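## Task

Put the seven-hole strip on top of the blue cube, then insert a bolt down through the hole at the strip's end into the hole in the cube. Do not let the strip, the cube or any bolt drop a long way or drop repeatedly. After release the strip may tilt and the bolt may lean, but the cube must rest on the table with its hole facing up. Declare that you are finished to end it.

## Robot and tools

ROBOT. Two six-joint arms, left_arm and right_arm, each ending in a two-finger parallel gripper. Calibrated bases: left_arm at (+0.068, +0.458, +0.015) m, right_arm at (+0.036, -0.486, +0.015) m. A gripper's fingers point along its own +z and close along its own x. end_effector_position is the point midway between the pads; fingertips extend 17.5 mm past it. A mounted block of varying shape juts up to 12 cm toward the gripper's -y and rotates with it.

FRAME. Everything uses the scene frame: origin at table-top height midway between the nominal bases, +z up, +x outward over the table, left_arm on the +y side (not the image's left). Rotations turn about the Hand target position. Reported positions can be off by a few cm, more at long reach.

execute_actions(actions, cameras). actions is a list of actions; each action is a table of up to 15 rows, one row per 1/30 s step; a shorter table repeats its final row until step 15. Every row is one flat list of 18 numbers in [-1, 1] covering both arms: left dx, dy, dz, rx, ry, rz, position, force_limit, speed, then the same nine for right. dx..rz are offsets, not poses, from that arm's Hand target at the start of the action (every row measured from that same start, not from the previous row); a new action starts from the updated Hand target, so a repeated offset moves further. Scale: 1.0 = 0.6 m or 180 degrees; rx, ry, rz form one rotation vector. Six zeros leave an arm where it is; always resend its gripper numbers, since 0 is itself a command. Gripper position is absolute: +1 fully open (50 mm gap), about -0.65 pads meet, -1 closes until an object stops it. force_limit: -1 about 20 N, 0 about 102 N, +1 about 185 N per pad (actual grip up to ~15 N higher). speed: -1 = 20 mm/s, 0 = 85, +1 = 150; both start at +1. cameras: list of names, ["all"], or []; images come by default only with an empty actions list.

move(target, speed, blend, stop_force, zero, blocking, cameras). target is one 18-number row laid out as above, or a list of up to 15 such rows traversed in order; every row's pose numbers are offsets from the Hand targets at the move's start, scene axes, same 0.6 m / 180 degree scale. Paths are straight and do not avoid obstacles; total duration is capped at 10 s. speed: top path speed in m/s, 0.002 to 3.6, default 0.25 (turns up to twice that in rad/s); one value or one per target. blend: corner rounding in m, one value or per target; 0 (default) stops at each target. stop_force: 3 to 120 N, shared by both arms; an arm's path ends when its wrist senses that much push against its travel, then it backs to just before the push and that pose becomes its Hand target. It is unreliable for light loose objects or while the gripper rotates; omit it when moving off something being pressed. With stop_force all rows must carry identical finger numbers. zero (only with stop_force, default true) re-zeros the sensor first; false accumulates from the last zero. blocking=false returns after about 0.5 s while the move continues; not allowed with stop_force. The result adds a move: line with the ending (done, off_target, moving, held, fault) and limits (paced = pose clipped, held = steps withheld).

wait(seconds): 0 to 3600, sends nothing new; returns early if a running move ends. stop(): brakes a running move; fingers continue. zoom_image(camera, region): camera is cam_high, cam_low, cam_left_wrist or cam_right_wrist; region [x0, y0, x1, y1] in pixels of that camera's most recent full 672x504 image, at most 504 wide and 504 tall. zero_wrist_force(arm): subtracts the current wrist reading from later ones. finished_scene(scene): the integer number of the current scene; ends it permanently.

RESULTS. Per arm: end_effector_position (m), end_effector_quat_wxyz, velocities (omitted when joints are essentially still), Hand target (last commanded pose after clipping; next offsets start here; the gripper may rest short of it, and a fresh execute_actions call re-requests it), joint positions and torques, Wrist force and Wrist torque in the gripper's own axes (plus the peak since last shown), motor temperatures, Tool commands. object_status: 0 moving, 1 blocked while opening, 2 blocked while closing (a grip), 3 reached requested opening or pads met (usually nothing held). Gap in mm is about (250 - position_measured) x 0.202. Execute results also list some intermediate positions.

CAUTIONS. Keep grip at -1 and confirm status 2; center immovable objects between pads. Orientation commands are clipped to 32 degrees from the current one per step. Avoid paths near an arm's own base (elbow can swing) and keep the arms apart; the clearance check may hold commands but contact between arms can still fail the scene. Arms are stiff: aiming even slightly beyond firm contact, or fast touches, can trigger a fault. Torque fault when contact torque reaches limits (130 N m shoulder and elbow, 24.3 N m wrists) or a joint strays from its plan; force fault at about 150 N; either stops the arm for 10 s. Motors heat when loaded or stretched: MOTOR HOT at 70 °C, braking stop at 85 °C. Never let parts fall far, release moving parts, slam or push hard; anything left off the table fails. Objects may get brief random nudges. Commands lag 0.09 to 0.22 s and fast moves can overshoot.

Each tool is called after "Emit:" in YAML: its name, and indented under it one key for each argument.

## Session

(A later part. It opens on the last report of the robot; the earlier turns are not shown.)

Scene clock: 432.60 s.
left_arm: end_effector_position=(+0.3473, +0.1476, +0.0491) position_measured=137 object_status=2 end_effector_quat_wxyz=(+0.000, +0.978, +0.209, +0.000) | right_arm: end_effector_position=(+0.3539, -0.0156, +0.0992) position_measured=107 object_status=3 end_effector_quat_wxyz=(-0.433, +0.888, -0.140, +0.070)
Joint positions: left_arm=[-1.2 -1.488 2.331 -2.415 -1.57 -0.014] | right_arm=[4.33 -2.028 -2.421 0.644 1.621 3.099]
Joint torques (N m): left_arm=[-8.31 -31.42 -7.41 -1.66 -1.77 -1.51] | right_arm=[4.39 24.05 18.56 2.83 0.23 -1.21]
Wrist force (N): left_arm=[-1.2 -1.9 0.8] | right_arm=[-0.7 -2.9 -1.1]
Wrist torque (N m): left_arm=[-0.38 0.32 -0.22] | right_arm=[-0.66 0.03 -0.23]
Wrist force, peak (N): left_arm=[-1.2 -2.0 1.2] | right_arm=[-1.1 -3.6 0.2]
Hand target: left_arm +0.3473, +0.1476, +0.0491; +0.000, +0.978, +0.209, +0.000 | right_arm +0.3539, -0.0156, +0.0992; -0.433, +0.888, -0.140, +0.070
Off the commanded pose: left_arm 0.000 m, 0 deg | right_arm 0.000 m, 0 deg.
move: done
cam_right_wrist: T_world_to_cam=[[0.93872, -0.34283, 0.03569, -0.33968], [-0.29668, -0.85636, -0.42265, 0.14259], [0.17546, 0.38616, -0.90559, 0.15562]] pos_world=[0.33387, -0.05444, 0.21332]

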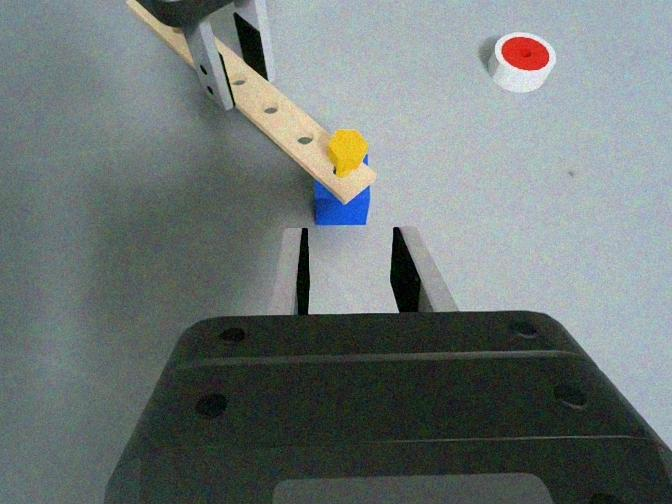

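Emit:
move:
  target: [-0.0015,0.0035,-0.0203,-0.0484,-0.0212,0,-1,-0.6,-0.7,0,0,0,0,0,0,0.3,-0.8,-1]
  speed: 0.03

Emit:
move:
  target:
    - [0,0,0,0,0,0,0.5,-0.6,-1,0,0,0,0,0,0,0.3,-0.8,-1]
    - [0,0.0,0.12,0,0,0,0.5,-0.6,-1,0,0,0,0,0,0,0.3,-0.8,-1]
  speed: [0.05,0.1]
  cameras: ["cam_right_wrist"]

Emit:
zoom_image:
  camera: "cam_right_wrist"
  region: [270, 60, 430, 260]

Scene clock: 444.50 s.
left_arm: end_effector_position=(+0.3463, +0.1499, +0.0367) position_measured=137 object_status=2 end_effector_quat_wxyz=(+0.082, +0.974, +0.209, +0.017) end_effector_velocity=(+0.000, +0.000, +0.000) end_effector_angular_velocity=(+0.003, +0.002, +0.001) | right_arm: end_effector_position=(+0.3539, -0.0156, +0.0992) position_measured=107 object_status=3 end_effector_quat_wxyz=(-0.433, +0.888, -0.140, +0.070)
Joint positions: left_arm=[-1.2 -1.493 2.471 -2.716 -1.569 -0.015] | right_arm=[4.33 -2.028 -2.421 0.644 1.621 3.099]
Joint velocities: left_arm=[0 0 -0.002 0.005 0 -0.001] | right_arm=[within noise]
Joint torques (N m): left_arm=[-12.18 -18.22 -27.54 -1.8 2.53 -1.6] | right_arm=[7.71 33.33 19.19 2.99 -1.91 2.21]
Wrist force (N): left_arm=[-1.4 -1.6 0.7] | right_arm=[-0.9 -2.9 -0.8]
Wrist torque (N m): left_arm=[-0.33 0.36 -0.11] | right_arm=[-0.67 0.06 -0.23]
Wrist force, peak (N): left_arm=[-1.3 -2.1 1.1] | right_arm=[-1.0 -3.4 -0.9]
Hand target: left_arm +0.3464, +0.1497, +0.0369; +0.082, +0.974, +0.209, +0.017 | right_arm +0.3539, -0.0156, +0.0992; -0.433, +0.888, -0.140, +0.070
Off the commanded pose: left_arm 0.000 m, 0 deg | right_arm 0.000 m, 0 deg.
move: done

Scene clock: 446.47 s.
left_arm: end_effector_position=(+0.3464, +0.1497, +0.1089) position_measured=78 object_status=3 end_effector_quat_wxyz=(+0.082, +0.974, +0.209, +0.017) | right_arm: end_effector_position=(+0.3539, -0.0156, +0.0992) position_measured=107 object_status=3 end_effector_quat_wxyz=(-0.433, +0.888, -0.140, +0.070)
Joint positions: left_arm=[-1.2 -1.685 2.382 -2.435 -1.569 -0.015] | right_arm=[4.33 -2.028 -2.421 0.644 1.621 3.099]
Joint torques (N m): left_arm=[-8.82 -18.94 -9.99 -2.44 0.19 -1.48] | right_arm=[8.08 32.71 19.04 3.04 -1.83 2.26]
Wrist force (N): left_arm=[-1.6 -1.8 0.7] | right_arm=[-0.9 -2.8 -0.7]
Wrist torque (N m): left_arm=[-0.31 0.40 -0.12] | right_arm=[-0.64 0.07 -0.23]
Wrist force, peak (N): left_arm=[-1.4 -1.8 2.6] | right_arm=[-1.0 -3.1 -1.0]
Hand target: left_arm +0.3464, +0.1497, +0.1089; +0.082, +0.974, +0.209, +0.017 | right_arm +0.3539, -0.0156, +0.0992; -0.433, +0.888, -0.140, +0.070
Off the commanded pose: left_arm 0.000 m, 0 deg | right_arm 0.000 m, 0 deg.
move: done
cam_right_wrist: T_world_to_cam=[[0.93872, -0.34283, 0.03569, -0.33959], [-0.29668, -0.85636, -0.42265, 0.14256], [0.17546, 0.38616, -0.90559, 0.15564]] pos_world=[0.33377, -0.05444, 0.21332]

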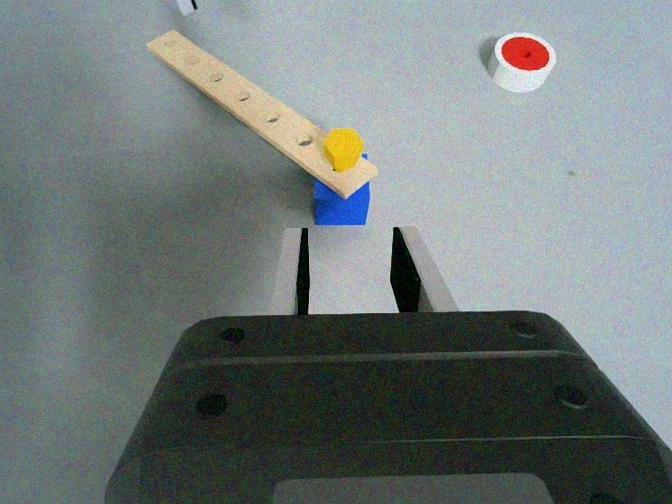

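Scaled by 2.520 from the camera's image (finer frame: 960x720).

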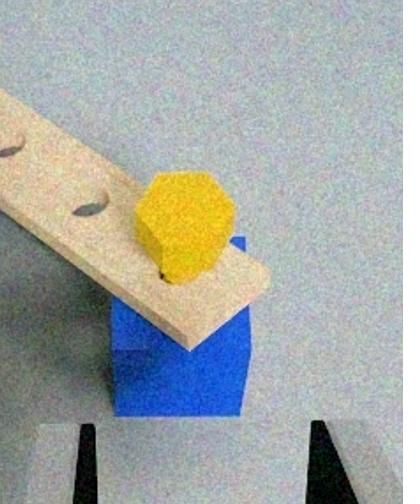

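Emit:
finished_scene:
  scene: 2

The scene is finished: the task was done.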